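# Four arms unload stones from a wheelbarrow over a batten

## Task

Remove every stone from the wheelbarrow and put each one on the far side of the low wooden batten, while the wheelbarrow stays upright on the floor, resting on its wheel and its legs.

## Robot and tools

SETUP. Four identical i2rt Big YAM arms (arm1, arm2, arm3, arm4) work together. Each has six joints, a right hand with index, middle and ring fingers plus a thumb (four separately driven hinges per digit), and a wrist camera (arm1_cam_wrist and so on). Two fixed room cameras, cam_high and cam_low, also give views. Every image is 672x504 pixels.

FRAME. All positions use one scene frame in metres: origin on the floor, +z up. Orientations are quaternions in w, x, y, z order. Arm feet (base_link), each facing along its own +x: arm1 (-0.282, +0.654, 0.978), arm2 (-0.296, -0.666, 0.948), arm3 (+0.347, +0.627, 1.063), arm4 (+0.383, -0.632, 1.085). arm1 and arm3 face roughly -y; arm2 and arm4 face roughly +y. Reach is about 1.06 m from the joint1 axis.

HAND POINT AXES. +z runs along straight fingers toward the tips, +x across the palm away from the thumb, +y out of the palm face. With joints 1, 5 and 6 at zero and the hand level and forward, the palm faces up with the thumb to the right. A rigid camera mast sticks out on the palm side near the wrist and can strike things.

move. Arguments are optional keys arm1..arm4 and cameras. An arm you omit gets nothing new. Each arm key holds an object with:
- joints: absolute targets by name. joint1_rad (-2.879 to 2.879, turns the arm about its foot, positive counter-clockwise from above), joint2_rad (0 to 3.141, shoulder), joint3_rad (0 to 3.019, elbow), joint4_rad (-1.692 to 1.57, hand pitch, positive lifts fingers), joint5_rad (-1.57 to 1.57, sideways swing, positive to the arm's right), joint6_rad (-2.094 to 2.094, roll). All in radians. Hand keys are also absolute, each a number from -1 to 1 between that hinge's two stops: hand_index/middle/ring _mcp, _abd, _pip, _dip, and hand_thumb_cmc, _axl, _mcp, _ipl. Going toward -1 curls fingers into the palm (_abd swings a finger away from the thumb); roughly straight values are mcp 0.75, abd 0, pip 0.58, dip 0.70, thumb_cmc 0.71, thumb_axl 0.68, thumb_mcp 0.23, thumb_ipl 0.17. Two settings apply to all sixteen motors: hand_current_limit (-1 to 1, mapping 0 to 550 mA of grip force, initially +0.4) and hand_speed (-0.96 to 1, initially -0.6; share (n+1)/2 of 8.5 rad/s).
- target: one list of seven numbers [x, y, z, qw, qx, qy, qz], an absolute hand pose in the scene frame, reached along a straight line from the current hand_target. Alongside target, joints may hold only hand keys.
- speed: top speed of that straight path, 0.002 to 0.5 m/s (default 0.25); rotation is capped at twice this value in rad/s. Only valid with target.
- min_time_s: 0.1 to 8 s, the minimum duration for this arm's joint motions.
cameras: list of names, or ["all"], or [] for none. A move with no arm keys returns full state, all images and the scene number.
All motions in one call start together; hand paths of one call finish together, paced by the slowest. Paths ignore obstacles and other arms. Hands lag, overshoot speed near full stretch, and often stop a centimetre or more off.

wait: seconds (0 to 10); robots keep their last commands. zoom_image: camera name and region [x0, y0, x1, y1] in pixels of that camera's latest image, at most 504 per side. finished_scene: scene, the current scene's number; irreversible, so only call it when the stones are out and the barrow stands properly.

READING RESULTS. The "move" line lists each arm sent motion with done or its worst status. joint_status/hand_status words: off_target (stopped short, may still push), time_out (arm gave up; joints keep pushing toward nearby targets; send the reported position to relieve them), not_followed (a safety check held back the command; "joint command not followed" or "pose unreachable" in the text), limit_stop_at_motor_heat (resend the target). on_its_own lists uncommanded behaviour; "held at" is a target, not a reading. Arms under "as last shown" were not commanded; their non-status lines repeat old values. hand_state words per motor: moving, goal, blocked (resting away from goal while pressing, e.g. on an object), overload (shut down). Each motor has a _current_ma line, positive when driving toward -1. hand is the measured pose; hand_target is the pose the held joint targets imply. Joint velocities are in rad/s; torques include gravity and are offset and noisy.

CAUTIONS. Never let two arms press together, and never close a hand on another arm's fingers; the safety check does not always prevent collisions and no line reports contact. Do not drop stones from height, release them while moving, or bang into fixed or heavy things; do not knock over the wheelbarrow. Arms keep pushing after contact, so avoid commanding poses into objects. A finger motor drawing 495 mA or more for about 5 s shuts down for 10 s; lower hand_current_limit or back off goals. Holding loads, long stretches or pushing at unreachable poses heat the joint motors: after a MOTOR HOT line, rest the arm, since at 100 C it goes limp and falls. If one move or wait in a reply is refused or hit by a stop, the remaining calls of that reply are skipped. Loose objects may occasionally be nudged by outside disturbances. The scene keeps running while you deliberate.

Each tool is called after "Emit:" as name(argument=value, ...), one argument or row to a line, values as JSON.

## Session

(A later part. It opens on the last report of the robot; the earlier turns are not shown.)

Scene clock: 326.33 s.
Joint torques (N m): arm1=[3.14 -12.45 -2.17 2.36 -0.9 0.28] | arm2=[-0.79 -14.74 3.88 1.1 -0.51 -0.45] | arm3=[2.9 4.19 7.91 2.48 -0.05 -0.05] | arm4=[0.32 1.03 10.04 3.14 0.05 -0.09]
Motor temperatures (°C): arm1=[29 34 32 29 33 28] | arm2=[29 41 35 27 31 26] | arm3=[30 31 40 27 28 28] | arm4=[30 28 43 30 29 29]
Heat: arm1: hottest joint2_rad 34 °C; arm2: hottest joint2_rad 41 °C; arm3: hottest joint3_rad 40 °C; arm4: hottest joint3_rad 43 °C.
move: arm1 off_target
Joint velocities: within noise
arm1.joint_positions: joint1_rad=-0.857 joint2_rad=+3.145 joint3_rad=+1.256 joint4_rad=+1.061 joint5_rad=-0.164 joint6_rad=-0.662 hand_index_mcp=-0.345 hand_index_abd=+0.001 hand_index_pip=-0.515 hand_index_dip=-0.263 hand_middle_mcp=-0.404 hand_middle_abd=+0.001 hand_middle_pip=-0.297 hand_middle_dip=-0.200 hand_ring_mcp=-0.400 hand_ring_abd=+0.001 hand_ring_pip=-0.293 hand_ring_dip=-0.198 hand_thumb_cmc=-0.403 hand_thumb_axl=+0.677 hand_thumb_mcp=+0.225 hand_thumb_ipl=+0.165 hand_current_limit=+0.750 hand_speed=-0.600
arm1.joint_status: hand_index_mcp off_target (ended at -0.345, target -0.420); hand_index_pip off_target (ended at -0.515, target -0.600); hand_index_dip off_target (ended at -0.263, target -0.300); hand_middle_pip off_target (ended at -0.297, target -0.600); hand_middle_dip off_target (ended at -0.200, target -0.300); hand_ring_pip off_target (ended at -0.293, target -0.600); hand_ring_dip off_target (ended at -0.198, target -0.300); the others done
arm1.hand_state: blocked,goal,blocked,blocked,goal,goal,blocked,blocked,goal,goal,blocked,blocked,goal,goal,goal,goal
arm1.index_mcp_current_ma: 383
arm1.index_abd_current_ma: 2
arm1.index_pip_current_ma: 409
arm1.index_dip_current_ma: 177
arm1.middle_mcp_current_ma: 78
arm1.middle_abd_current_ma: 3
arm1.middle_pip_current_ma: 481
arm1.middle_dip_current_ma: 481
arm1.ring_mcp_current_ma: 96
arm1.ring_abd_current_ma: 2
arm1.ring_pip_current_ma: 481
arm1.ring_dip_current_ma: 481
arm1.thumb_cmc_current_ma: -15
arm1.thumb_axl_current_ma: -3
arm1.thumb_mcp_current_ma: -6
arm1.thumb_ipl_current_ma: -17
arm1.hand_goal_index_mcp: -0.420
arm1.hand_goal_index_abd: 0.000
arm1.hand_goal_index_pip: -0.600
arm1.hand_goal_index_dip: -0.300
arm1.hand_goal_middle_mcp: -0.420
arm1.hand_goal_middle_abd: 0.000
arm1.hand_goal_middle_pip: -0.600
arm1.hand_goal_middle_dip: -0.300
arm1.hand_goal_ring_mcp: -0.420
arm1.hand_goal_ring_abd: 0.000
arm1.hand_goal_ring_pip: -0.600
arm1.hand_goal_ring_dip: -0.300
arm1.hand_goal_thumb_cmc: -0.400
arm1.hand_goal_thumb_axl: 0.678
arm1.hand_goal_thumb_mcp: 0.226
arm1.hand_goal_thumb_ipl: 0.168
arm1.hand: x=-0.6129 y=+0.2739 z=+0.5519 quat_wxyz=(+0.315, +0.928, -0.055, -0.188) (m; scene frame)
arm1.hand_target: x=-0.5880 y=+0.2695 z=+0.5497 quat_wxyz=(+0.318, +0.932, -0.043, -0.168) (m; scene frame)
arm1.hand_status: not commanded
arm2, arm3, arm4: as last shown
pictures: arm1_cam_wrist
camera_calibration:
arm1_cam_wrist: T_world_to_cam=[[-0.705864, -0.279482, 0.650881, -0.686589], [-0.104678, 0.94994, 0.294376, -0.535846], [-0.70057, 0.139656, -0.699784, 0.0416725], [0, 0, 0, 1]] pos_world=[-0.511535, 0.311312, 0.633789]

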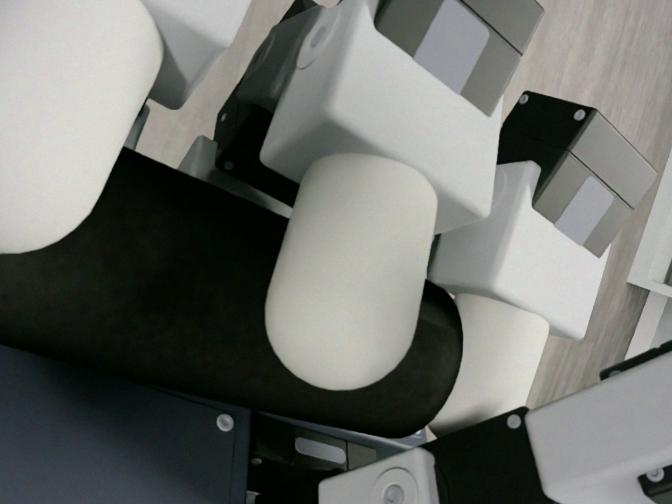

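Emit:
move(
  arm1={"joints":{"hand_thumb_cmc":0.3,"hand_index_pip":0.2,"hand_index_dip":0.4,"hand_middle_pip":0.2,"hand_ring_pip":0.2,"hand_middle_dip":0.3,"hand_ring_dip":0.3}},
)

Emit:
move(
  arm1={"joints":{"hand_index_mcp":0.1,"hand_index_pip":0.577,"hand_middle_mcp":-0.2,"hand_ring_mcp":-0.2}},
)

Emit:
move(
  arm1={"target":[-0.587,0.269,0.549,0.3565,0.9129,-0.0486,-0.1925],"speed":0.12},
)

Emit:
move(
  arm1={"joints":{"hand_index_mcp":-0.42,"hand_middle_mcp":-0.42,"hand_ring_mcp":-0.42}},
)

Emit:
move(
  arm1={"joints":{"hand_thumb_cmc":-0.4,"hand_index_pip":-0.6,"hand_middle_pip":-0.6,"hand_ring_pip":-0.6,"hand_index_dip":-0.3,"hand_middle_dip":-0.3,"hand_ring_dip":-0.3}},
  cameras=["arm1_cam_wrist"],
)

Scene clock: 338.67 s.
Joint torques (N m): arm1=[1.79 -12.34 -1.11 2.41 -0.75 0.22] | arm2=[-0.73 -14.62 3.85 1.07 -0.51 -0.45] | arm3=[3.14 4.25 7.99 2.43 -0.02 -0.05] | arm4=[0.56 0.91 10.07 3.17 0.01 -0.06]
Motor temperatures (°C): arm1=[29 34 32 29 33 28] | arm2=[29 42 35 27 31 26] | arm3=[30 31 40 27 28 28] | arm4=[30 28 43 30 29 29]
Heat: arm1: hottest joint2_rad 34 °C; arm2: hottest joint2_rad 42 °C; arm3: hottest joint3_rad 40 °C; arm4: hottest joint3_rad 43 °C.
move: arm1 done
Joint velocities: within noise
arm1.joint_positions: joint1_rad=-0.839 joint2_rad=+3.145 joint3_rad=+1.239 joint4_rad=+1.059 joint5_rad=-0.167 joint6_rad=-0.658 hand_index_mcp=-0.406 hand_index_abd=-0.004 hand_index_pip=+0.199 hand_index_dip=+0.398 hand_middle_mcp=-0.406 hand_middle_abd=+0.001 hand_middle_pip=+0.198 hand_middle_dip=+0.297 hand_ring_mcp=-0.403 hand_ring_abd=+0.001 hand_ring_pip=+0.198 hand_ring_dip=+0.297 hand_thumb_cmc=+0.301 hand_thumb_axl=+0.676 hand_thumb_mcp=+0.225 hand_thumb_ipl=+0.165 hand_current_limit=+0.750 hand_speed=-0.600
arm1.joint_status: all done
arm1.hand_state: goal,goal,goal,goal,goal,goal,goal,goal,goal,goal,goal,goal,goal,goal,goal,goal
arm1.index_mcp_current_ma: 68
arm1.index_abd_current_ma: -14
arm1.index_pip_current_ma: -6
arm1.index_dip_current_ma: -10
arm1.middle_mcp_current_ma: 67
arm1.middle_abd_current_ma: 3
arm1.middle_pip_current_ma: -7
arm1.middle_dip_current_ma: -14
arm1.ring_mcp_current_ma: 83
arm1.ring_abd_current_ma: 2
arm1.ring_pip_current_ma: -7
arm1.ring_dip_current_ma: -12
arm1.thumb_cmc_current_ma: 5
arm1.thumb_axl_current_ma: -11
arm1.thumb_mcp_current_ma: -6
arm1.thumb_ipl_current_ma: -17
arm1.hand_goal_index_mcp: -0.420
arm1.hand_goal_index_abd: 0.000
arm1.hand_goal_index_pip: 0.200
arm1.hand_goal_index_dip: 0.400
arm1.hand_goal_middle_mcp: -0.420
arm1.hand_goal_middle_abd: 0.000
arm1.hand_goal_middle_pip: 0.200
arm1.hand_goal_middle_dip: 0.300
arm1.hand_goal_ring_mcp: -0.420
arm1.hand_goal_ring_abd: 0.000
arm1.hand_goal_ring_pip: 0.200
arm1.hand_goal_ring_dip: 0.300
arm1.hand_goal_thumb_cmc: 0.300
arm1.hand_goal_thumb_axl: 0.678
arm1.hand_goal_thumb_mcp: 0.226
arm1.hand_goal_thumb_ipl: 0.168
arm1.on_its_own: hand_index_mcp moved -0.061 to your old target -0.420
arm1.hand: x=-0.5999 y=+0.2736 z=+0.5502 quat_wxyz=(+0.312, +0.932, -0.049, -0.178) (m; scene frame)
arm1.hand_target: x=-0.5879 y=+0.2696 z=+0.5497 quat_wxyz=(+0.318, +0.932, -0.044, -0.168) (m; scene frame)
arm1.hand_status: not commanded
arm2, arm3, arm4: as last shown
pictures: none

Scene clock: 339.50 s.
Joint torques (N m): arm1=[1.85 -12.34 -1.09 2.45 -0.75 0.21] | arm2=[-0.79 -14.62 3.89 1.05 -0.53 -0.45] | arm3=[3.14 4.89 8.02 2.54 -0.04 -0.07] | arm4=[0.26 1.03 10.04 3.12 0.04 -0.08]
Motor temperatures (°C): arm1=[29 34 32 29 33 28] | arm2=[29 42 35 27 31 26] | arm3=[30 31 40 27 28 28] | arm4=[30 28 43 30 29 29]
Heat: arm1: hottest joint2_rad 34 °C; arm2: hottest joint2_rad 42 °C; arm3: hottest joint3_rad 40 °C; arm4: hottest joint3_rad 43 °C.
move: arm1 done
Joint velocities: within noise
arm1.joint_positions: joint1_rad=-0.839 joint2_rad=+3.145 joint3_rad=+1.239 joint4_rad=+1.059 joint5_rad=-0.168 joint6_rad=-0.658 hand_index_mcp=+0.106 hand_index_abd=-0.004 hand_index_pip=+0.578 hand_index_dip=+0.398 hand_middle_mcp=-0.194 hand_middle_abd=+0.001 hand_middle_pip=+0.199 hand_middle_dip=+0.297 hand_ring_mcp=-0.193 hand_ring_abd=+0.001 hand_ring_pip=+0.199 hand_ring_dip=+0.297 hand_thumb_cmc=+0.301 hand_thumb_axl=+0.676 hand_thumb_mcp=+0.225 hand_thumb_ipl=+0.165 hand_current_limit=+0.750 hand_speed=-0.600
arm1.joint_status: all done
arm1.hand_state: goal,goal,goal,goal,goal,goal,goal,goal,goal,goal,goal,goal,goal,goal,goal,goal
arm1.index_mcp_current_ma: 29
arm1.index_abd_current_ma: -14
arm1.index_pip_current_ma: 0
arm1.index_dip_current_ma: -9
arm1.middle_mcp_current_ma: 28
arm1.middle_abd_current_ma: 3
arm1.middle_pip_current_ma: -3
arm1.middle_dip_current_ma: -13
arm1.ring_mcp_current_ma: 35
arm1.ring_abd_current_ma: 2
arm1.ring_pip_current_ma: -3
arm1.ring_dip_current_ma: -11
arm1.thumb_cmc_current_ma: 5
arm1.thumb_axl_current_ma: -11
arm1.thumb_mcp_current_ma: -6
arm1.thumb_ipl_current_ma: -17
arm1.hand_goal_index_mcp: 0.100
arm1.hand_goal_index_abd: 0.000
arm1.hand_goal_index_pip: 0.578
arm1.hand_goal_index_dip: 0.400
arm1.hand_goal_middle_mcp: -0.200
arm1.hand_goal_middle_abd: 0.000
arm1.hand_goal_middle_pip: 0.200
arm1.hand_goal_middle_dip: 0.300
arm1.hand_goal_ring_mcp: -0.200
arm1.hand_goal_ring_abd: 0.000
arm1.hand_goal_ring_pip: 0.200
arm1.hand_goal_ring_dip: 0.300
arm1.hand_goal_thumb_cmc: 0.300
arm1.hand_goal_thumb_axl: 0.678
arm1.hand_goal_thumb_mcp: 0.226
arm1.hand_goal_thumb_ipl: 0.168
arm1.hand: x=-0.5999 y=+0.2736 z=+0.5502 quat_wxyz=(+0.312, +0.932, -0.049, -0.178) (m; scene frame)
arm1.hand_target: x=-0.5879 y=+0.2696 z=+0.5497 quat_wxyz=(+0.318, +0.932, -0.043, -0.168) (m; scene frame)
arm1.hand_status: not commanded
arm2: as last shown
arm3.joint_positions: joint1_rad=+1.387 joint2_rad=+0.522 joint3_rad=+1.336 joint4_rad=-1.381 joint5_rad=-0.049 joint6_rad=+1.072 hand_index_mcp=+0.755 hand_index_abd=+0.000 hand_index_pip=+0.577 hand_index_dip=+0.696 hand_middle_mcp=+0.755 hand_middle_abd=+0.000 hand_middle_pip=+0.577 hand_middle_dip=+0.696 hand_ring_mcp=+0.755 hand_ring_abd=+0.001 hand_ring_pip=+0.577 hand_ring_dip=+0.696 hand_thumb_cmc=+0.715 hand_thumb_axl=+0.677 hand_thumb_mcp=+0.226 hand_thumb_ipl=+0.168 hand_current_limit=+0.400 hand_speed=-0.600
arm3.joint_status: not commanded
arm3.hand_state: goal,goal,goal,goal,goal,goal,goal,goal,goal,goal,goal,goal,goal,goal,goal,goal
arm3.index_mcp_current_ma: 2
arm3.index_abd_current_ma: 1
arm3.index_pip_current_ma: 1
arm3.index_dip_current_ma: 0
arm3.middle_mcp_current_ma: 2
arm3.middle_abd_current_ma: 1
arm3.middle_pip_current_ma: 1
arm3.middle_dip_current_ma: 0
arm3.ring_mcp_current_ma: 2
arm3.ring_abd_current_ma: 1
arm3.ring_pip_current_ma: 1
arm3.ring_dip_current_ma: 0
arm3.thumb_cmc_current_ma: 1
arm3.thumb_axl_current_ma: -1
arm3.thumb_mcp_current_ma: -1
arm3.thumb_ipl_current_ma: -1
arm3.hand_goal_index_mcp: 0.754
arm3.hand_goal_index_abd: 0.000
arm3.hand_goal_index_pip: 0.576
arm3.hand_goal_index_dip: 0.696
arm3.hand_goal_middle_mcp: 0.754
arm3.hand_goal_middle_abd: 0.000
arm3.hand_goal_middle_pip: 0.576
arm3.hand_goal_middle_dip: 0.696
arm3.hand_goal_ring_mcp: 0.754
arm3.hand_goal_ring_abd: 0.000
arm3.hand_goal_ring_pip: 0.576
arm3.hand_goal_ring_dip: 0.696
arm3.hand_goal_thumb_cmc: 0.714
arm3.hand_goal_thumb_axl: 0.678
arm3.hand_goal_thumb_mcp: 0.226
arm3.hand_goal_thumb_ipl: 0.168
arm3.hand: x=+0.5390 y=+0.5085 z=+1.6015 quat_wxyz=(+0.147, +0.865, +0.139, +0.459) (m; scene frame)
arm3.hand_target: x=+0.5376 y=+0.5116 z=+1.6122 quat_wxyz=(+0.148, +0.858, +0.144, +0.470) (m; scene frame)
arm3.hand_status: not commanded
arm4.joint_positions: joint1_rad=-1.396 joint2_rad=+0.640 joint3_rad=+1.388 joint4_rad=-1.138 joint5_rad=-0.109 joint6_rad=+1.079 hand_index_mcp=+0.756 hand_index_abd=+0.001 hand_index_pip=+0.577 hand_index_dip=+0.696 hand_middle_mcp=+0.756 hand_middle_abd=+0.001 hand_middle_pip=+0.577 hand_middle_dip=+0.696 hand_ring_mcp=+0.756 hand_ring_abd=+0.001 hand_ring_pip=+0.577 hand_ring_dip=+0.696 hand_thumb_cmc=+0.715 hand_thumb_axl=+0.677 hand_thumb_mcp=+0.226 hand_thumb_ipl=+0.168 hand_current_limit=+0.400 hand_speed=-0.600
arm4.joint_status: not commanded
arm4.hand_state: goal,goal,goal,goal,goal,goal,goal,goal,goal,goal,goal,goal,goal,goal,goal,goal
arm4.index_mcp_current_ma: 1
arm4.index_abd_current_ma: 0
arm4.index_pip_current_ma: 0
arm4.index_dip_current_ma: 0
arm4.middle_mcp_current_ma: 1
arm4.middle_abd_current_ma: 0
arm4.middle_pip_current_ma: 0
arm4.middle_dip_current_ma: 0
arm4.ring_mcp_current_ma: 1
arm4.ring_abd_current_ma: 0
arm4.ring_pip_current_ma: 0
arm4.ring_dip_current_ma: 0
arm4.thumb_cmc_current_ma: 0
arm4.thumb_axl_current_ma: 0
arm4.thumb_mcp_current_ma: 0
arm4.thumb_ipl_current_ma: 0
arm4.hand_goal_index_mcp: 0.754
arm4.hand_goal_index_abd: 0.000
arm4.hand_goal_index_pip: 0.576
arm4.hand_goal_index_dip: 0.696
arm4.hand_goal_middle_mcp: 0.754
arm4.hand_goal_middle_abd: 0.000
arm4.hand_goal_middle_pip: 0.576
arm4.hand_goal_middle_dip: 0.696
arm4.hand_goal_ring_mcp: 0.754
arm4.hand_goal_ring_abd: 0.000
arm4.hand_goal_ring_pip: 0.576
arm4.hand_goal_ring_dip: 0.696
arm4.hand_goal_thumb_cmc: 0.714
arm4.hand_goal_thumb_axl: 0.678
arm4.hand_goal_thumb_mcp: 0.226
arm4.hand_goal_thumb_ipl: 0.168
arm4.hand: x=+0.6661 y=-0.6472 z=+1.6806 quat_wxyz=(+0.041, +0.769, +0.303, +0.561) (m; scene frame)
arm4.hand_target: x=+0.6620 y=-0.6490 z=+1.6932 quat_wxyz=(+0.044, +0.762, +0.300, +0.572) (m; scene frame)
arm4.hand_status: not commanded
pictures: none

Scene clock: 340.47 s.
Joint torques (N m): arm1=[1.96 -12.34 -1.11 2.51 -0.68 0.22] | arm2=[-0.73 -14.51 3.81 1.02 -0.53 -0.45] | arm3=[2.96 4.13 8.05 2.51 -0.01 -0.05] | arm4=[0.38 1.03 10.04 3.14 0.04 -0.1]
Motor temperatures (°C): arm1=[29 34 32 29 33 28] | arm2=[29 42 35 27 31 26] | arm3=[30 31 40 27 28 28] | arm4=[30 28 43 30 29 29]
Heat: arm1: hottest joint2_rad 34 °C; arm2: hottest joint2_rad 42 °C; arm3: hottest joint3_rad 40 °C; arm4: hottest joint3_rad 43 °C.
move: arm1 off_target
Joint velocities: within noise
arm1.joint_positions: joint1_rad=-0.839 joint2_rad=+3.145 joint3_rad=+1.239 joint4_rad=+1.059 joint5_rad=-0.168 joint6_rad=-0.658 hand_index_mcp=+0.106 hand_index_abd=-0.004 hand_index_pip=+0.578 hand_index_dip=+0.398 hand_middle_mcp=-0.194 hand_middle_abd=+0.001 hand_middle_pip=+0.199 hand_middle_dip=+0.297 hand_ring_mcp=-0.193 hand_ring_abd=+0.001 hand_ring_pip=+0.199 hand_ring_dip=+0.297 hand_thumb_cmc=+0.301 hand_thumb_axl=+0.676 hand_thumb_mcp=+0.225 hand_thumb_ipl=+0.165 hand_current_limit=+0.750 hand_speed=-0.600
arm1.joint_status: not commanded
arm1.hand_state: goal,goal,goal,goal,goal,goal,goal,goal,goal,goal,goal,goal,goal,goal,goal,goal
arm1.index_mcp_current_ma: 29
arm1.index_abd_current_ma: -14
arm1.index_pip_current_ma: 0
arm1.index_dip_current_ma: -9
arm1.middle_mcp_current_ma: 28
arm1.middle_abd_current_ma: 3
arm1.middle_pip_current_ma: -3
arm1.middle_dip_current_ma: -13
arm1.ring_mcp_current_ma: 35
arm1.ring_abd_current_ma: 2
arm1.ring_pip_current_ma: -3
arm1.ring_dip_current_ma: -11
arm1.thumb_cmc_current_ma: 5
arm1.thumb_axl_current_ma: -11
arm1.thumb_mcp_current_ma: -6
arm1.thumb_ipl_current_ma: -17
arm1.hand_goal_index_mcp: 0.100
arm1.hand_goal_index_abd: 0.000
arm1.hand_goal_index_pip: 0.578
arm1.hand_goal_index_dip: 0.400
arm1.hand_goal_middle_mcp: -0.200
arm1.hand_goal_middle_abd: 0.000
arm1.hand_goal_middle_pip: 0.200
arm1.hand_goal_middle_dip: 0.300
arm1.hand_goal_ring_mcp: -0.200
arm1.hand_goal_ring_abd: 0.000
arm1.hand_goal_ring_pip: 0.200
arm1.hand_goal_ring_dip: 0.300
arm1.hand_goal_thumb_cmc: 0.300
arm1.hand_goal_thumb_axl: 0.678
arm1.hand_goal_thumb_mcp: 0.226
arm1.hand_goal_thumb_ipl: 0.168
arm1.hand: x=-0.5999 y=+0.2736 z=+0.5502 quat_wxyz=(+0.312, +0.932, -0.049, -0.178) (m; scene frame)
arm1.hand_target: x=-0.5873 y=+0.2691 z=+0.5500 quat_wxyz=(+0.319, +0.932, -0.043, -0.168) (m; scene frame)
arm1.hand_status: off_target (0.014 m and 5.8 deg from the pose sent, 0.014 m and 5.8 deg at the start; a joint's target at an end of its range on 19 of 19 steps)
arm2, arm3, arm4: as last shown
pictures: none

Scene clock: 341.30 s.
Joint torques (N m): arm1=[1.96 -12.34 -1.13 2.5 -0.69 0.22] | arm2=[-0.67 -14.56 3.79 1.03 -0.52 -0.46] | arm3=[2.73 4.01 8.05 2.45 -0.02 -0.05] | arm4=[0.32 0.97 10.04 3.18 0.03 -0.11]
Motor temperatures (°C): arm1=[29 34 32 29 33 28] | arm2=[29 42 35 27 31 26] | arm3=[30 31 40 27 28 28] | arm4=[30 28 43 30 29 29]
Heat: arm1: hottest joint2_rad 34 °C; arm2: hottest joint2_rad 42 °C; arm3: hottest joint3_rad 40 °C; arm4: hottest joint3_rad 43 °C.
move: arm1 done
Joint velocities: within noise
arm1.joint_positions: joint1_rad=-0.839 joint2_rad=+3.145 joint3_rad=+1.239 joint4_rad=+1.059 joint5_rad=-0.168 joint6_rad=-0.658 hand_index_mcp=-0.403 hand_index_abd=-0.004 hand_index_pip=+0.578 hand_index_dip=+0.398 hand_middle_mcp=-0.404 hand_middle_abd=+0.001 hand_middle_pip=+0.199 hand_middle_dip=+0.297 hand_ring_mcp=-0.400 hand_ring_abd=+0.001 hand_ring_pip=+0.199 hand_ring_dip=+0.297 hand_thumb_cmc=+0.301 hand_thumb_axl=+0.676 hand_thumb_mcp=+0.225 hand_thumb_ipl=+0.165 hand_current_limit=+0.750 hand_speed=-0.600
arm1.joint_status: all done
arm1.hand_state: goal,goal,goal,goal,goal,goal,goal,goal,goal,goal,goal,goal,goal,goal,goal,goal
arm1.index_mcp_current_ma: 82
arm1.index_abd_current_ma: -14
arm1.index_pip_current_ma: 1
arm1.index_dip_current_ma: -9
arm1.middle_mcp_current_ma: 79
arm1.middle_abd_current_ma: 3
arm1.middle_pip_current_ma: -2
arm1.middle_dip_current_ma: -13
arm1.ring_mcp_current_ma: 98
arm1.ring_abd_current_ma: 2
arm1.ring_pip_current_ma: -2
arm1.ring_dip_current_ma: -11
arm1.thumb_cmc_current_ma: 5
arm1.thumb_axl_current_ma: -11
arm1.thumb_mcp_current_ma: -6
arm1.thumb_ipl_current_ma: -17
arm1.hand_goal_index_mcp: -0.420
arm1.hand_goal_index_abd: 0.000
arm1.hand_goal_index_pip: 0.578
arm1.hand_goal_index_dip: 0.400
arm1.hand_goal_middle_mcp: -0.420
arm1.hand_goal_middle_abd: 0.000
arm1.hand_goal_middle_pip: 0.200
arm1.hand_goal_middle_dip: 0.300
arm1.hand_goal_ring_mcp: -0.420
arm1.hand_goal_ring_abd: 0.000
arm1.hand_goal_ring_pip: 0.200
arm1.hand_goal_ring_dip: 0.300
arm1.hand_goal_thumb_cmc: 0.300
arm1.hand_goal_thumb_axl: 0.678
arm1.hand_goal_thumb_mcp: 0.226
arm1.hand_goal_thumb_ipl: 0.168
arm1.hand: x=-0.5999 y=+0.2736 z=+0.5502 quat_wxyz=(+0.312, +0.932, -0.049, -0.178) (m; scene frame)
arm1.hand_target: x=-0.5873 y=+0.2691 z=+0.5500 quat_wxyz=(+0.319, +0.932, -0.043, -0.168) (m; scene frame)
arm1.hand_status: not commanded
arm2, arm3, arm4: as last shown
pictures: none

Scene clock: 342.57 s.
Joint torques (N m): arm1=[1.96 -12.28 -1.14 2.4 -0.68 0.27] | arm2=[-0.85 -14.56 3.81 1.02 -0.5 -0.45] | arm3=[2.37 4.48 8.06 2.41 -0.03 -0.07] | arm4=[0.26 0.91 10.06 3.18 0.04 -0.09]
Motor temperatures (°C): arm1=[29 34 32 29 33 28] | arm2=[29 42 35 27 31 26] | arm3=[30 31 40 27 28 28] | arm4=[30 28 43 30 29 29]
Heat: arm1: hottest joint2_rad 34 °C; arm2: hottest joint2_rad 42 °C; arm3: hottest joint3_rad 40 °C; arm4: hottest joint3_rad 43 °C.
move: arm1 off_target
Joint velocities: within noise
arm1.joint_positions: joint1_rad=-0.839 joint2_rad=+3.145 joint3_rad=+1.239 joint4_rad=+1.061 joint5_rad=-0.169 joint6_rad=-0.661 hand_index_mcp=-0.368 hand_index_abd=-0.004 hand_index_pip=-0.290 hand_index_dip=-0.286 hand_middle_mcp=-0.405 hand_middle_abd=+0.001 hand_middle_pip=-0.318 hand_middle_dip=-0.218 hand_ring_mcp=-0.401 hand_ring_abd=+0.001 hand_ring_pip=-0.314 hand_ring_dip=-0.218 hand_thumb_cmc=-0.394 hand_thumb_axl=+0.676 hand_thumb_mcp=+0.226 hand_thumb_ipl=+0.165 hand_current_limit=+0.750 hand_speed=-0.600
arm1.joint_status: hand_index_pip off_target (ended at -0.290, target -0.600); hand_middle_pip off_target (ended at -0.318, target -0.600); hand_middle_dip off_target (ended at -0.218, target -0.300); hand_ring_pip off_target (ended at -0.314, target -0.600); hand_ring_dip off_target (ended at -0.218, target -0.300); the others done
arm1.hand_state: blocked,goal,blocked,goal,goal,goal,blocked,blocked,goal,goal,blocked,blocked,goal,goal,goal,goal
arm1.index_mcp_current_ma: 263
arm1.index_abd_current_ma: -14
arm1.index_pip_current_ma: 481
arm1.index_dip_current_ma: 67
arm1.middle_mcp_current_ma: 75
arm1.middle_abd_current_ma: 3
arm1.middle_pip_current_ma: 481
arm1.middle_dip_current_ma: 399
arm1.ring_mcp_current_ma: 93
arm1.ring_abd_current_ma: 2
arm1.ring_pip_current_ma: 481
arm1.ring_dip_current_ma: 400
arm1.thumb_cmc_current_ma: 27
arm1.thumb_axl_current_ma: -10
arm1.thumb_mcp_current_ma: 0
arm1.thumb_ipl_current_ma: -17
arm1.hand_goal_index_mcp: -0.420
arm1.hand_goal_index_abd: 0.000
arm1.hand_goal_index_pip: -0.600
arm1.hand_goal_index_dip: -0.300
arm1.hand_goal_middle_mcp: -0.420
arm1.hand_goal_middle_abd: 0.000
arm1.hand_goal_middle_pip: -0.600
arm1.hand_goal_middle_dip: -0.300
arm1.hand_goal_ring_mcp: -0.420
arm1.hand_goal_ring_abd: 0.000
arm1.hand_goal_ring_pip: -0.600
arm1.hand_goal_ring_dip: -0.300
arm1.hand_goal_thumb_cmc: -0.400
arm1.hand_goal_thumb_axl: 0.678
arm1.hand_goal_thumb_mcp: 0.226
arm1.hand_goal_thumb_ipl: 0.168
arm1.hand: x=-0.5997 y=+0.2733 z=+0.5506 quat_wxyz=(+0.313, +0.932, -0.048, -0.178) (m; scene frame)
arm1.hand_target: x=-0.5874 y=+0.2690 z=+0.5500 quat_wxyz=(+0.319, +0.932, -0.043, -0.168) (m; scene frame)
arm1.hand_status: not commanded
arm2.joint_positions: joint1_rad=+0.657 joint2_rad=+3.130 joint3_rad=+1.511 joint4_rad=+1.016 joint5_rad=+0.188 joint6_rad=+0.546 hand_index_mcp=-0.355 hand_index_abd=+0.001 hand_index_pip=-0.309 hand_index_dip=-0.222 hand_middle_mcp=-0.415 hand_middle_abd=+0.001 hand_middle_pip=-0.313 hand_middle_dip=-0.175 hand_ring_mcp=-0.413 hand_ring_abd=+0.000 hand_ring_pip=-0.315 hand_ring_dip=-0.178 hand_thumb_cmc=-0.392 hand_thumb_axl=+0.682 hand_thumb_mcp=+0.230 hand_thumb_ipl=+0.165 hand_current_limit=+0.750 hand_speed=-0.600
arm2.joint_status: not commanded
arm2.hand_state: blocked,goal,blocked,blocked,goal,goal,blocked,blocked,goal,goal,blocked,blocked,goal,goal,goal,goal
arm2.index_mcp_current_ma: 80
arm2.index_abd_current_ma: 0
arm2.index_pip_current_ma: 481
arm2.index_dip_current_ma: 101
arm2.middle_mcp_current_ma: 1
arm2.middle_abd_current_ma: 0
arm2.middle_pip_current_ma: 481
arm2.middle_dip_current_ma: 251
arm2.ring_mcp_current_ma: 1
arm2.ring_abd_current_ma: 0
arm2.ring_pip_current_ma: 481
arm2.ring_dip_current_ma: 239
arm2.thumb_cmc_current_ma: 2
arm2.thumb_axl_current_ma: 0
arm2.thumb_mcp_current_ma: 1
arm2.thumb_ipl_current_ma: 0
arm2.hand_goal_index_mcp: -0.420
arm2.hand_goal_index_abd: 0.000
arm2.hand_goal_index_pip: -0.600
arm2.hand_goal_index_dip: -0.300
arm2.hand_goal_middle_mcp: -0.420
arm2.hand_goal_middle_abd: 0.000
arm2.hand_goal_middle_pip: -0.600
arm2.hand_goal_middle_dip: -0.300
arm2.hand_goal_ring_mcp: -0.420
arm2.hand_goal_ring_abd: 0.000
arm2.hand_goal_ring_pip: -0.600
arm2.hand_goal_ring_dip: -0.300
arm2.hand_goal_thumb_cmc: -0.400
arm2.hand_goal_thumb_axl: 0.678
arm2.hand_goal_thumb_mcp: 0.226
arm2.hand_goal_thumb_ipl: 0.168
arm2.hand: x=-0.5805 y=-0.1194 z=+0.5509 quat_wxyz=(-0.189, +0.005, +0.883, +0.431) (m; scene frame)
arm2.hand_target: x=-0.5798 y=-0.1184 z=+0.5354 quat_wxyz=(-0.180, -0.009, +0.890, +0.419) (m; scene frame)
arm2.hand_status: not commanded
arm3, arm4: as last shown
pictures: arm1_cam_wrist
camera_calibration:
arm1_cam_wrist: T_world_to_cam=[[-0.710027, -0.298758, 0.637656, -0.666469], [-0.127729, 0.945157, 0.300604, -0.549464], [-0.692493, 0.131989, -0.709247, 0.0622135], [0, 0, 0, 1]] pos_world=[-0.500311, 0.312005, 0.634274]

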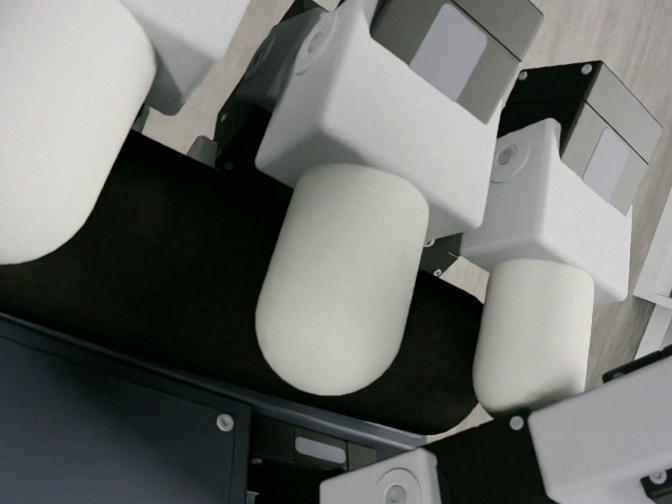

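Emit:
move(
  arm1={"target":[-0.555,0.270,0.690,0.3604,0.9090,-0.0155,-0.2088],"speed":0.1},
  arm2={"target":[-0.540,-0.122,0.690,-0.2098,0.0308,0.8865,0.4110],"speed":0.1},
  cameras=["cam_low"],
)

Scene clock: 389.43 s.
Joint torques (N m): arm1=[-0.21 -18.84 -8.35 7.19 -1.31 0.08] | arm2=[-0.03 -25.64 -6.61 5.79 1.41 0.07] | arm3=[2.55 3.84 8.01 2.45 -0.02 -0.06] | arm4=[0.44 1.03 10.09 3.07 0.02 -0.1]
Motor temperatures (°C): arm1=[29 34 32 29 33 28] | arm2=[29 42 36 27 31 26] | arm3=[30 31 41 27 28 28] | arm4=[30 28 43 30 29 29]
Heat: arm1: hottest joint2_rad 34 °C; arm2: hottest joint2_rad 42 °C; arm3: hottest joint3_rad 41 °C; arm4: hottest joint3_rad 43 °C.
move: arm1 off_target; arm2 off_target
Joint velocities: within noise
arm1.joint_positions: joint1_rad=-0.750 joint2_rad=+3.028 joint3_rad=+0.999 joint4_rad=+1.192 joint5_rad=-0.122 joint6_rad=-0.640 hand_index_mcp=-0.335 hand_index_abd=-0.009 hand_index_pip=-0.546 hand_index_dip=-0.272 hand_middle_mcp=-0.330 hand_middle_abd=+0.001 hand_middle_pip=-0.533 hand_middle_dip=-0.277 hand_ring_mcp=-0.320 hand_ring_abd=+0.001 hand_ring_pip=-0.527 hand_ring_dip=-0.278 hand_thumb_cmc=-0.400 hand_thumb_axl=+0.676 hand_thumb_mcp=+0.224 hand_thumb_ipl=+0.165 hand_current_limit=+0.750 hand_speed=-0.600
arm1.joint_status: not commanded
arm1.hand_state: blocked,goal,blocked,blocked,blocked,goal,blocked,blocked,blocked,goal,blocked,blocked,goal,goal,goal,goal
arm1.index_mcp_current_ma: 437
arm1.index_abd_current_ma: -36
arm1.index_pip_current_ma: 256
arm1.index_dip_current_ma: 131
arm1.middle_mcp_current_ma: 462
arm1.middle_abd_current_ma: 3
arm1.middle_pip_current_ma: 321
arm1.middle_dip_current_ma: 106
arm1.ring_mcp_current_ma: 481
arm1.ring_abd_current_ma: 5
arm1.ring_pip_current_ma: 352
arm1.ring_dip_current_ma: 105
arm1.thumb_cmc_current_ma: -2
arm1.thumb_axl_current_ma: -10
arm1.thumb_mcp_current_ma: -10
arm1.thumb_ipl_current_ma: -15
arm1.hand_goal_index_mcp: -0.420
arm1.hand_goal_index_abd: 0.000
arm1.hand_goal_index_pip: -0.600
arm1.hand_goal_index_dip: -0.300
arm1.hand_goal_middle_mcp: -0.420
arm1.hand_goal_middle_abd: 0.000
arm1.hand_goal_middle_pip: -0.600
arm1.hand_goal_middle_dip: -0.300
arm1.hand_goal_ring_mcp: -0.420
arm1.hand_goal_ring_abd: 0.000
arm1.hand_goal_ring_pip: -0.600
arm1.hand_goal_ring_dip: -0.300
arm1.hand_goal_thumb_cmc: -0.400
arm1.hand_goal_thumb_axl: 0.678
arm1.hand_goal_thumb_mcp: 0.226
arm1.hand_goal_thumb_ipl: 0.168
arm1.on_its_own: hand_index_pip moved -0.256 toward your old target -0.600; hand_middle_pip moved -0.215 toward your old target -0.600; hand_middle_dip moved -0.059 toward your old target -0.300; hand_ring_pip moved -0.213 toward your old target -0.600; hand_ring_dip moved -0.060 toward your old target -0.300
arm1.hand: x=-0.5487 y=+0.2783 z=+0.6137 quat_wxyz=(+0.312, +0.933, -0.024, -0.180) (m; scene frame)
arm1.hand_target: x=-0.5561 y=+0.2675 z=+0.6787 quat_wxyz=(+0.360, +0.909, -0.015, -0.209) (m; scene frame)
arm1.hand_status: off_target (0.077 m and 7.1 deg from the pose sent, 0.146 m and 7.9 deg at the start)
arm2.joint_positions: joint1_rad=+0.578 joint2_rad=+2.915 joint3_rad=+1.193 joint4_rad=+0.976 joint5_rad=+0.061 joint6_rad=+0.551 hand_index_mcp=-0.329 hand_index_abd=+0.000 hand_index_pip=-0.563 hand_index_dip=-0.267 hand_middle_mcp=-0.341 hand_middle_abd=+0.000 hand_middle_pip=-0.561 hand_middle_dip=-0.268 hand_ring_mcp=-0.349 hand_ring_abd=+0.000 hand_ring_pip=-0.561 hand_ring_dip=-0.266 hand_thumb_cmc=-0.393 hand_thumb_axl=+0.681 hand_thumb_mcp=+0.225 hand_thumb_ipl=+0.165 hand_current_limit=+0.750 hand_speed=-0.600
arm2.joint_status: not commanded
arm2.hand_state: blocked,goal,blocked,blocked,blocked,goal,blocked,blocked,blocked,goal,blocked,blocked,goal,goal,goal,goal
arm2.index_mcp_current_ma: 151
arm2.index_abd_current_ma: 0
arm2.index_pip_current_ma: 25
arm2.index_dip_current_ma: 20
arm2.middle_mcp_current_ma: 116
arm2.middle_abd_current_ma: 0
arm2.middle_pip_current_ma: 27
arm2.middle_dip_current_ma: 19
arm2.ring_mcp_current_ma: 95
arm2.ring_abd_current_ma: 0
arm2.ring_pip_current_ma: 27
arm2.ring_dip_current_ma: 21
arm2.thumb_cmc_current_ma: 1
arm2.thumb_axl_current_ma: 0
arm2.thumb_mcp_current_ma: 0
arm2.thumb_ipl_current_ma: 0
arm2.hand_goal_index_mcp: -0.420
arm2.hand_goal_index_abd: 0.000
arm2.hand_goal_index_pip: -0.600
arm2.hand_goal_index_dip: -0.300
arm2.hand_goal_middle_mcp: -0.420
arm2.hand_goal_middle_abd: 0.000
arm2.hand_goal_middle_pip: -0.600
arm2.hand_goal_middle_dip: -0.300
arm2.hand_goal_ring_mcp: -0.420
arm2.hand_goal_ring_abd: 0.000
arm2.hand_goal_ring_pip: -0.600
arm2.hand_goal_ring_dip: -0.300
arm2.hand_goal_thumb_cmc: -0.400
arm2.hand_goal_thumb_axl: 0.678
arm2.hand_goal_thumb_mcp: 0.226
arm2.hand_goal_thumb_ipl: 0.168
arm2.on_its_own: hand_index_pip moved -0.254 toward your old target -0.600; hand_index_dip moved -0.045 toward your old target -0.300; hand_middle_pip moved -0.248 toward your old target -0.600; hand_middle_dip moved -0.093 toward your old target -0.300; hand_ring_pip moved -0.246 toward your old target -0.600; hand_ring_dip moved -0.088 toward your old target -0.300
arm2.hand: x=-0.5326 y=-0.1436 z=+0.5987 quat_wxyz=(-0.187, +0.011, +0.916, +0.356) (m; scene frame)
arm2.hand_target: x=-0.5409 y=-0.1189 z=+0.6773 quat_wxyz=(-0.211, +0.031, +0.887, +0.411) (m; scene frame)
arm2.hand_status: off_target (0.094 m and 8.0 deg from the pose sent, 0.145 m and 4.5 deg at the start; pose on its path clipped on 11 of 73 steps)
arm3, arm4: as last shown
pictures: cam_low

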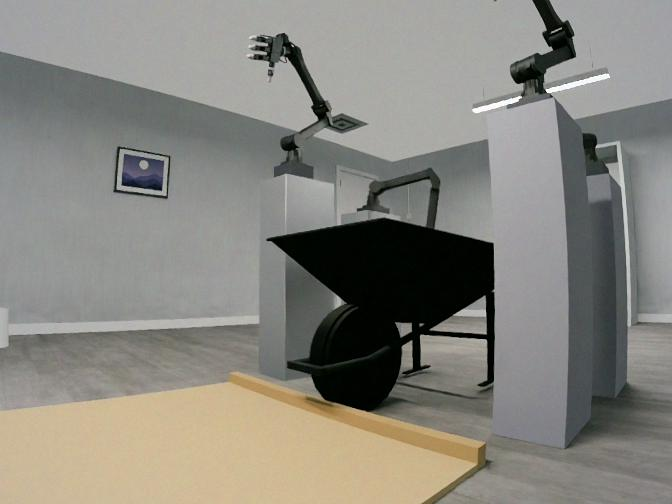

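Emit:
move(
  arm1={"target":[-0.570,0.268,0.800,0.3655,0.8927,0.0120,-0.2630],"speed":0.1},
  arm2={"target":[-0.560,-0.122,0.800,-0.2691,0.0464,0.8740,0.4020],"speed":0.1},
  cameras=["arm1_cam_wrist","arm2_cam_wrist"],
)

Scene clock: 409.50 s.
Joint torques (N m): arm1=[-2.78 -21.83 -7.31 6.34 -0.88 -0.15] | arm2=[2.08 -26.87 -4.51 4.6 0.8 0.47] | arm3=[2.55 4.07 7.97 2.4 -0.03 -0.06] | arm4=[0.38 1.14 10.03 3.1 0 -0.07]
Motor temperatures (°C): arm1=[29 35 33 30 33 28] | arm2=[29 46 36 27 33 26] | arm3=[30 31 41 27 28 28] | arm4=[30 28 43 30 29 29]
Heat: arm1: hottest joint2_rad 35 °C; arm2: hottest joint2_rad 46 °C; arm3: hottest joint3_rad 41 °C; arm4: hottest joint3_rad 43 °C.
move: arm1 off_target; arm2 off_target
Joint velocities: within noise
arm1.joint_positions: joint1_rad=-0.738 joint2_rad=+2.808 joint3_rad=+0.770 joint4_rad=+1.242 joint5_rad=-0.100 joint6_rad=-0.703 hand_index_mcp=-0.341 hand_index_abd=-0.003 hand_index_pip=-0.555 hand_index_dip=-0.276 hand_middle_mcp=-0.311 hand_middle_abd=+0.005 hand_middle_pip=-0.543 hand_middle_dip=-0.277 hand_ring_mcp=-0.266 hand_ring_abd=+0.008 hand_ring_pip=-0.539 hand_ring_dip=-0.271 hand_thumb_cmc=-0.400 hand_thumb_axl=+0.676 hand_thumb_mcp=+0.224 hand_thumb_ipl=+0.165 hand_current_limit=+0.750 hand_speed=-0.600
arm1.joint_status: not commanded
arm1.hand_state: blocked,goal,blocked,blocked,blocked,goal,blocked,blocked,blocked,goal,blocked,blocked,goal,goal,goal,goal
arm1.index_mcp_current_ma: 404
arm1.index_abd_current_ma: -12
arm1.index_pip_current_ma: 212
arm1.index_dip_current_ma: 112
arm1.middle_mcp_current_ma: 481
arm1.middle_abd_current_ma: 21
arm1.middle_pip_current_ma: 270
arm1.middle_dip_current_ma: 106
arm1.ring_mcp_current_ma: 481
arm1.ring_abd_current_ma: 32
arm1.ring_pip_current_ma: 290
arm1.ring_dip_current_ma: 137
arm1.thumb_cmc_current_ma: -2
arm1.thumb_axl_current_ma: -10
arm1.thumb_mcp_current_ma: -10
arm1.thumb_ipl_current_ma: -15
arm1.hand_goal_index_mcp: -0.420
arm1.hand_goal_index_abd: 0.000
arm1.hand_goal_index_pip: -0.600
arm1.hand_goal_index_dip: -0.300
arm1.hand_goal_middle_mcp: -0.420
arm1.hand_goal_middle_abd: 0.000
arm1.hand_goal_middle_pip: -0.600
arm1.hand_goal_middle_dip: -0.300
arm1.hand_goal_ring_mcp: -0.420
arm1.hand_goal_ring_abd: 0.000
arm1.hand_goal_ring_pip: -0.600
arm1.hand_goal_ring_dip: -0.300
arm1.hand_goal_thumb_cmc: -0.400
arm1.hand_goal_thumb_axl: 0.678
arm1.hand_goal_thumb_mcp: 0.226
arm1.hand_goal_thumb_ipl: 0.168
arm1.hand: x=-0.5420 y=+0.2760 z=+0.7069 quat_wxyz=(+0.315, +0.926, +0.008, -0.209) (m; scene frame)
arm1.hand_target: x=-0.5686 y=+0.2668 z=+0.7863 quat_wxyz=(+0.363, +0.893, +0.012, -0.265) (m; scene frame)
arm1.hand_status: off_target (0.098 m and 9.3 deg from the pose sent, 0.188 m and 12.9 deg at the start; pose on its path clipped on 129 of 156 steps)
arm2.joint_positions: joint1_rad=+0.560 joint2_rad=+2.694 joint3_rad=+0.989 joint4_rad=+1.000 joint5_rad=-0.001 joint6_rad=+0.590 hand_index_mcp=-0.329 hand_index_abd=+0.000 hand_index_pip=-0.563 hand_index_dip=-0.265 hand_middle_mcp=-0.341 hand_middle_abd=+0.000 hand_middle_pip=-0.561 hand_middle_dip=-0.268 hand_ring_mcp=-0.352 hand_ring_abd=+0.000 hand_ring_pip=-0.561 hand_ring_dip=-0.265 hand_thumb_cmc=-0.393 hand_thumb_axl=+0.681 hand_thumb_mcp=+0.225 hand_thumb_ipl=+0.165 hand_current_limit=+0.750 hand_speed=-0.600
arm2.joint_status: not commanded
arm2.hand_state: blocked,goal,blocked,blocked,blocked,goal,blocked,blocked,blocked,goal,blocked,blocked,goal,goal,goal,goal
arm2.index_mcp_current_ma: 151
arm2.index_abd_current_ma: 0
arm2.index_pip_current_ma: 25
arm2.index_dip_current_ma: 22
arm2.middle_mcp_current_ma: 116
arm2.middle_abd_current_ma: 0
arm2.middle_pip_current_ma: 27
arm2.middle_dip_current_ma: 19
arm2.ring_mcp_current_ma: 87
arm2.ring_abd_current_ma: 0
arm2.ring_pip_current_ma: 27
arm2.ring_dip_current_ma: 22
arm2.thumb_cmc_current_ma: 1
arm2.thumb_axl_current_ma: 0
arm2.thumb_mcp_current_ma: 0
arm2.thumb_ipl_current_ma: 0
arm2.hand_goal_index_mcp: -0.420
arm2.hand_goal_index_abd: 0.000
arm2.hand_goal_index_pip: -0.600
arm2.hand_goal_index_dip: -0.300
arm2.hand_goal_middle_mcp: -0.420
arm2.hand_goal_middle_abd: 0.000
arm2.hand_goal_middle_pip: -0.600
arm2.hand_goal_middle_dip: -0.300
arm2.hand_goal_ring_mcp: -0.420
arm2.hand_goal_ring_abd: 0.000
arm2.hand_goal_ring_pip: -0.600
arm2.hand_goal_ring_dip: -0.300
arm2.hand_goal_thumb_cmc: -0.400
arm2.hand_goal_thumb_axl: 0.678
arm2.hand_goal_thumb_mcp: 0.226
arm2.hand_goal_thumb_ipl: 0.168
arm2.hand: x=-0.5295 y=-0.1445 z=+0.6856 quat_wxyz=(-0.224, +0.024, +0.907, +0.354) (m; scene frame)
arm2.hand_target: x=-0.5544 y=-0.1246 z=+0.7693 quat_wxyz=(-0.272, +0.045, +0.874, +0.401) (m; scene frame)
arm2.hand_status: off_target (0.120 m and 8.8 deg from the pose sent, 0.204 m and 12.5 deg at the start; pose on its path clipped on 150 of 156 steps)
arm3, arm4: as last shown
pictures: arm1_cam_wrist, arm2_cam_wrist
camera_calibration:
arm1_cam_wrist: T_world_to_cam=[[-0.618842, -0.365337, 0.695388, -0.697389], [-0.177217, 0.927373, 0.329505, -0.634012], [-0.765264, 0.0806767, -0.638641, 0.137493], [0, 0, 0, 1]] pos_world=[-0.438713, 0.322091, 0.781674]
arm2_cam_wrist: T_world_to_cam=[[0.811658, 0.581581, 0.0545436, 0.509059], [0.584133, -0.808023, -0.0767361, 0.200256], [-0.000555708, 0.0941442, -0.995558, 0.814933], [0, 0, 0, 1]] pos_world=[-0.529705, -0.210968, 0.798915]

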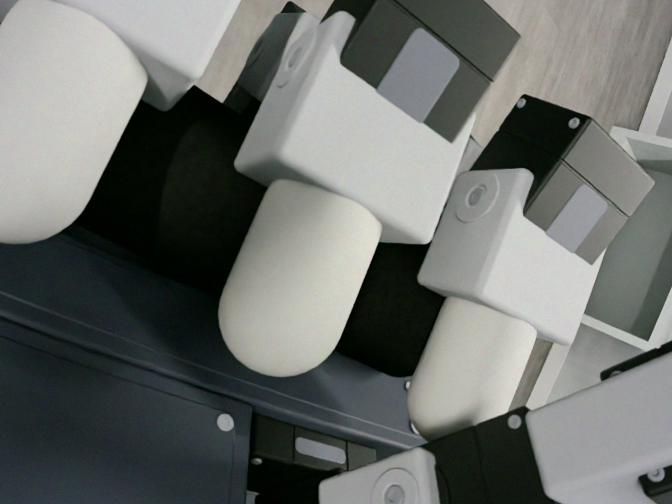

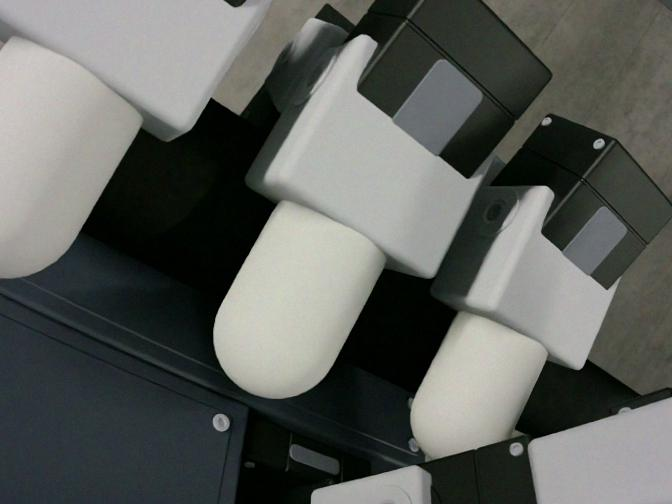

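Emit:
move(
  arm1={"target": [-0.5, 0.262, 0.93, 0.3765, 0.8632, 0.05, -0.3325], "speed": 0.1},
  arm2={"target": [-0.48, -0.125, 0.93, -0.3421, 0.0716, 0.8462, 0.4023], "speed": 0.1},
  cameras=["cam_low", "cam_high"],
)

Scene clock: 440.73 s.
Joint torques (N m): arm1=[-1.61 -20.25 -5.87 6.82 0.12 -0.18] | arm2=[0.67 -25.64 -1.47 5.11 -0.06 0.75] | arm3=[3.08 4.37 8.01 2.44 -0.05 -0.07] | arm4=[0.21 1.03 10.06 3.07 0.05 -0.06]
Motor temperatures (°C): arm1=[29 35 34 30 33 28] | arm2=[29 51 36 27 33 27] | arm3=[30 31 41 27 28 28] | arm4=[30 28 43 30 29 29]
Heat: arm1: hottest joint2_rad 35 °C; arm2: hottest joint2_rad 51 °C; arm3: hottest joint3_rad 41 °C; arm4: hottest joint3_rad 43 °C.
move: arm1 off_target; arm2 off_target
Joint velocities: within noise
arm1.joint_positions: joint1_rad=-0.544 joint2_rad=+2.485 joint3_rad=+0.450 joint4_rad=+1.339 joint5_rad=+0.100 joint6_rad=-0.692 hand_index_mcp=-0.328 hand_index_abd=+0.000 hand_index_pip=-0.572 hand_index_dip=-0.282 hand_middle_mcp=-0.295 hand_middle_abd=+0.014 hand_middle_pip=-0.542 hand_middle_dip=-0.275 hand_ring_mcp=-0.253 hand_ring_abd=+0.003 hand_ring_pip=-0.511 hand_ring_dip=-0.265 hand_thumb_cmc=-0.401 hand_thumb_axl=+0.676 hand_thumb_mcp=+0.224 hand_thumb_ipl=+0.165 hand_current_limit=+0.750 hand_speed=-0.600
arm1.joint_status: not commanded
arm1.hand_state: blocked,goal,blocked,goal,blocked,goal,blocked,blocked,blocked,goal,blocked,blocked,goal,goal,goal,goal
arm1.index_mcp_current_ma: 477
arm1.index_abd_current_ma: -1
arm1.index_pip_current_ma: 132
arm1.index_dip_current_ma: 84
arm1.middle_mcp_current_ma: 481
arm1.middle_abd_current_ma: 57
arm1.middle_pip_current_ma: 277
arm1.middle_dip_current_ma: 118
arm1.ring_mcp_current_ma: 481
arm1.ring_abd_current_ma: 10
arm1.ring_pip_current_ma: 431
arm1.ring_dip_current_ma: 165
arm1.thumb_cmc_current_ma: -4
arm1.thumb_axl_current_ma: -10
arm1.thumb_mcp_current_ma: -10
arm1.thumb_ipl_current_ma: -15
arm1.hand_goal_index_mcp: -0.420
arm1.hand_goal_index_abd: 0.000
arm1.hand_goal_index_pip: -0.600
arm1.hand_goal_index_dip: -0.300
arm1.hand_goal_middle_mcp: -0.420
arm1.hand_goal_middle_abd: 0.000
arm1.hand_goal_middle_pip: -0.600
arm1.hand_goal_middle_dip: -0.300
arm1.hand_goal_ring_mcp: -0.420
arm1.hand_goal_ring_abd: 0.000
arm1.hand_goal_ring_pip: -0.600
arm1.hand_goal_ring_dip: -0.300
arm1.hand_goal_thumb_cmc: -0.400
arm1.hand_goal_thumb_axl: 0.678
arm1.hand_goal_thumb_mcp: 0.226
arm1.hand_goal_thumb_ipl: 0.168
arm1.hand: x=-0.4849 y=+0.2686 z=+0.8430 quat_wxyz=(+0.320, +0.905, +0.051, -0.277) (m; scene frame)
arm1.hand_target: x=-0.4986 y=+0.2624 z=+0.9190 quat_wxyz=(+0.375, +0.864, +0.049, -0.334) (m; scene frame)
arm1.hand_status: off_target (0.089 m and 10.3 deg from the pose sent, 0.227 m and 18.0 deg at the start; pose on its path clipped on 114 of 147 steps; a joint's target at an end of its range on 34 of 147 steps)
arm2.joint_positions: joint1_rad=+0.393 joint2_rad=+2.314 joint3_rad=+0.675 joint4_rad=+0.980 joint5_rad=-0.226 joint6_rad=+0.574 hand_index_mcp=-0.335 hand_index_abd=+0.000 hand_index_pip=-0.556 hand_index_dip=-0.261 hand_middle_mcp=-0.340 hand_middle_abd=-0.003 hand_middle_pip=-0.564 hand_middle_dip=-0.267 hand_ring_mcp=-0.341 hand_ring_abd=-0.002 hand_ring_pip=-0.573 hand_ring_dip=-0.264 hand_thumb_cmc=-0.393 hand_thumb_axl=+0.680 hand_thumb_mcp=+0.225 hand_thumb_ipl=+0.165 hand_current_limit=+0.750 hand_speed=-0.600
arm2.joint_status: not commanded
arm2.hand_state: blocked,goal,blocked,blocked,blocked,goal,blocked,blocked,blocked,goal,blocked,blocked,goal,goal,goal,goal
arm2.index_mcp_current_ma: 132
arm2.index_abd_current_ma: 0
arm2.index_pip_current_ma: 33
arm2.index_dip_current_ma: 27
arm2.middle_mcp_current_ma: 117
arm2.middle_abd_current_ma: 0
arm2.middle_pip_current_ma: 23
arm2.middle_dip_current_ma: 20
arm2.ring_mcp_current_ma: 116
arm2.ring_abd_current_ma: 0
arm2.ring_pip_current_ma: 13
arm2.ring_dip_current_ma: 23
arm2.thumb_cmc_current_ma: 1
arm2.thumb_axl_current_ma: 0
arm2.thumb_mcp_current_ma: 0
arm2.thumb_ipl_current_ma: 0
arm2.hand_goal_index_mcp: -0.420
arm2.hand_goal_index_abd: 0.000
arm2.hand_goal_index_pip: -0.600
arm2.hand_goal_index_dip: -0.300
arm2.hand_goal_middle_mcp: -0.420
arm2.hand_goal_middle_abd: 0.000
arm2.hand_goal_middle_pip: -0.600
arm2.hand_goal_middle_dip: -0.300
arm2.hand_goal_ring_mcp: -0.420
arm2.hand_goal_ring_abd: 0.000
arm2.hand_goal_ring_pip: -0.600
arm2.hand_goal_ring_dip: -0.300
arm2.hand_goal_thumb_cmc: -0.400
arm2.hand_goal_thumb_axl: 0.678
arm2.hand_goal_thumb_mcp: 0.226
arm2.hand_goal_thumb_ipl: 0.168
arm2.hand: x=-0.4693 y=-0.1519 z=+0.8185 quat_wxyz=(-0.289, +0.041, +0.893, +0.343) (m; scene frame)
arm2.hand_target: x=-0.4785 y=-0.1296 z=+0.9057 quat_wxyz=(-0.346, +0.066, +0.846, +0.401) (m; scene frame)
arm2.hand_status: off_target (0.115 m and 11.1 deg from the pose sent, 0.250 m and 17.1 deg at the start; pose on its path clipped on 143 of 147 steps)
arm3, arm4: as last shown
pictures: cam_high, cam_low

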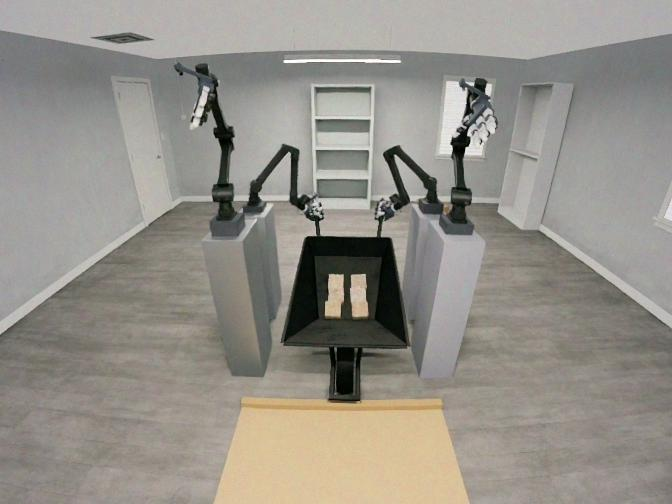

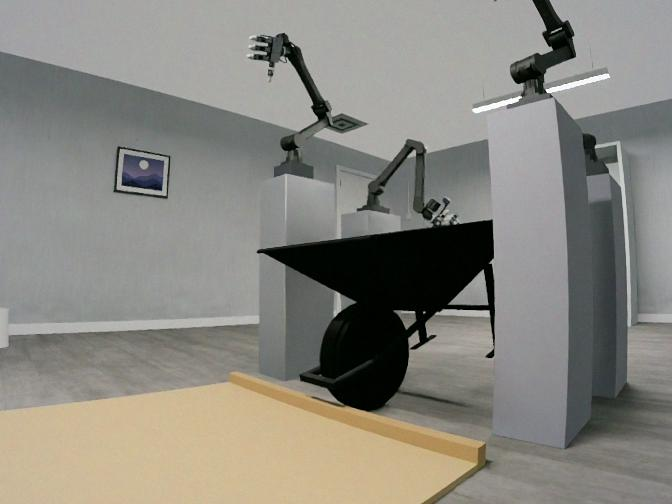

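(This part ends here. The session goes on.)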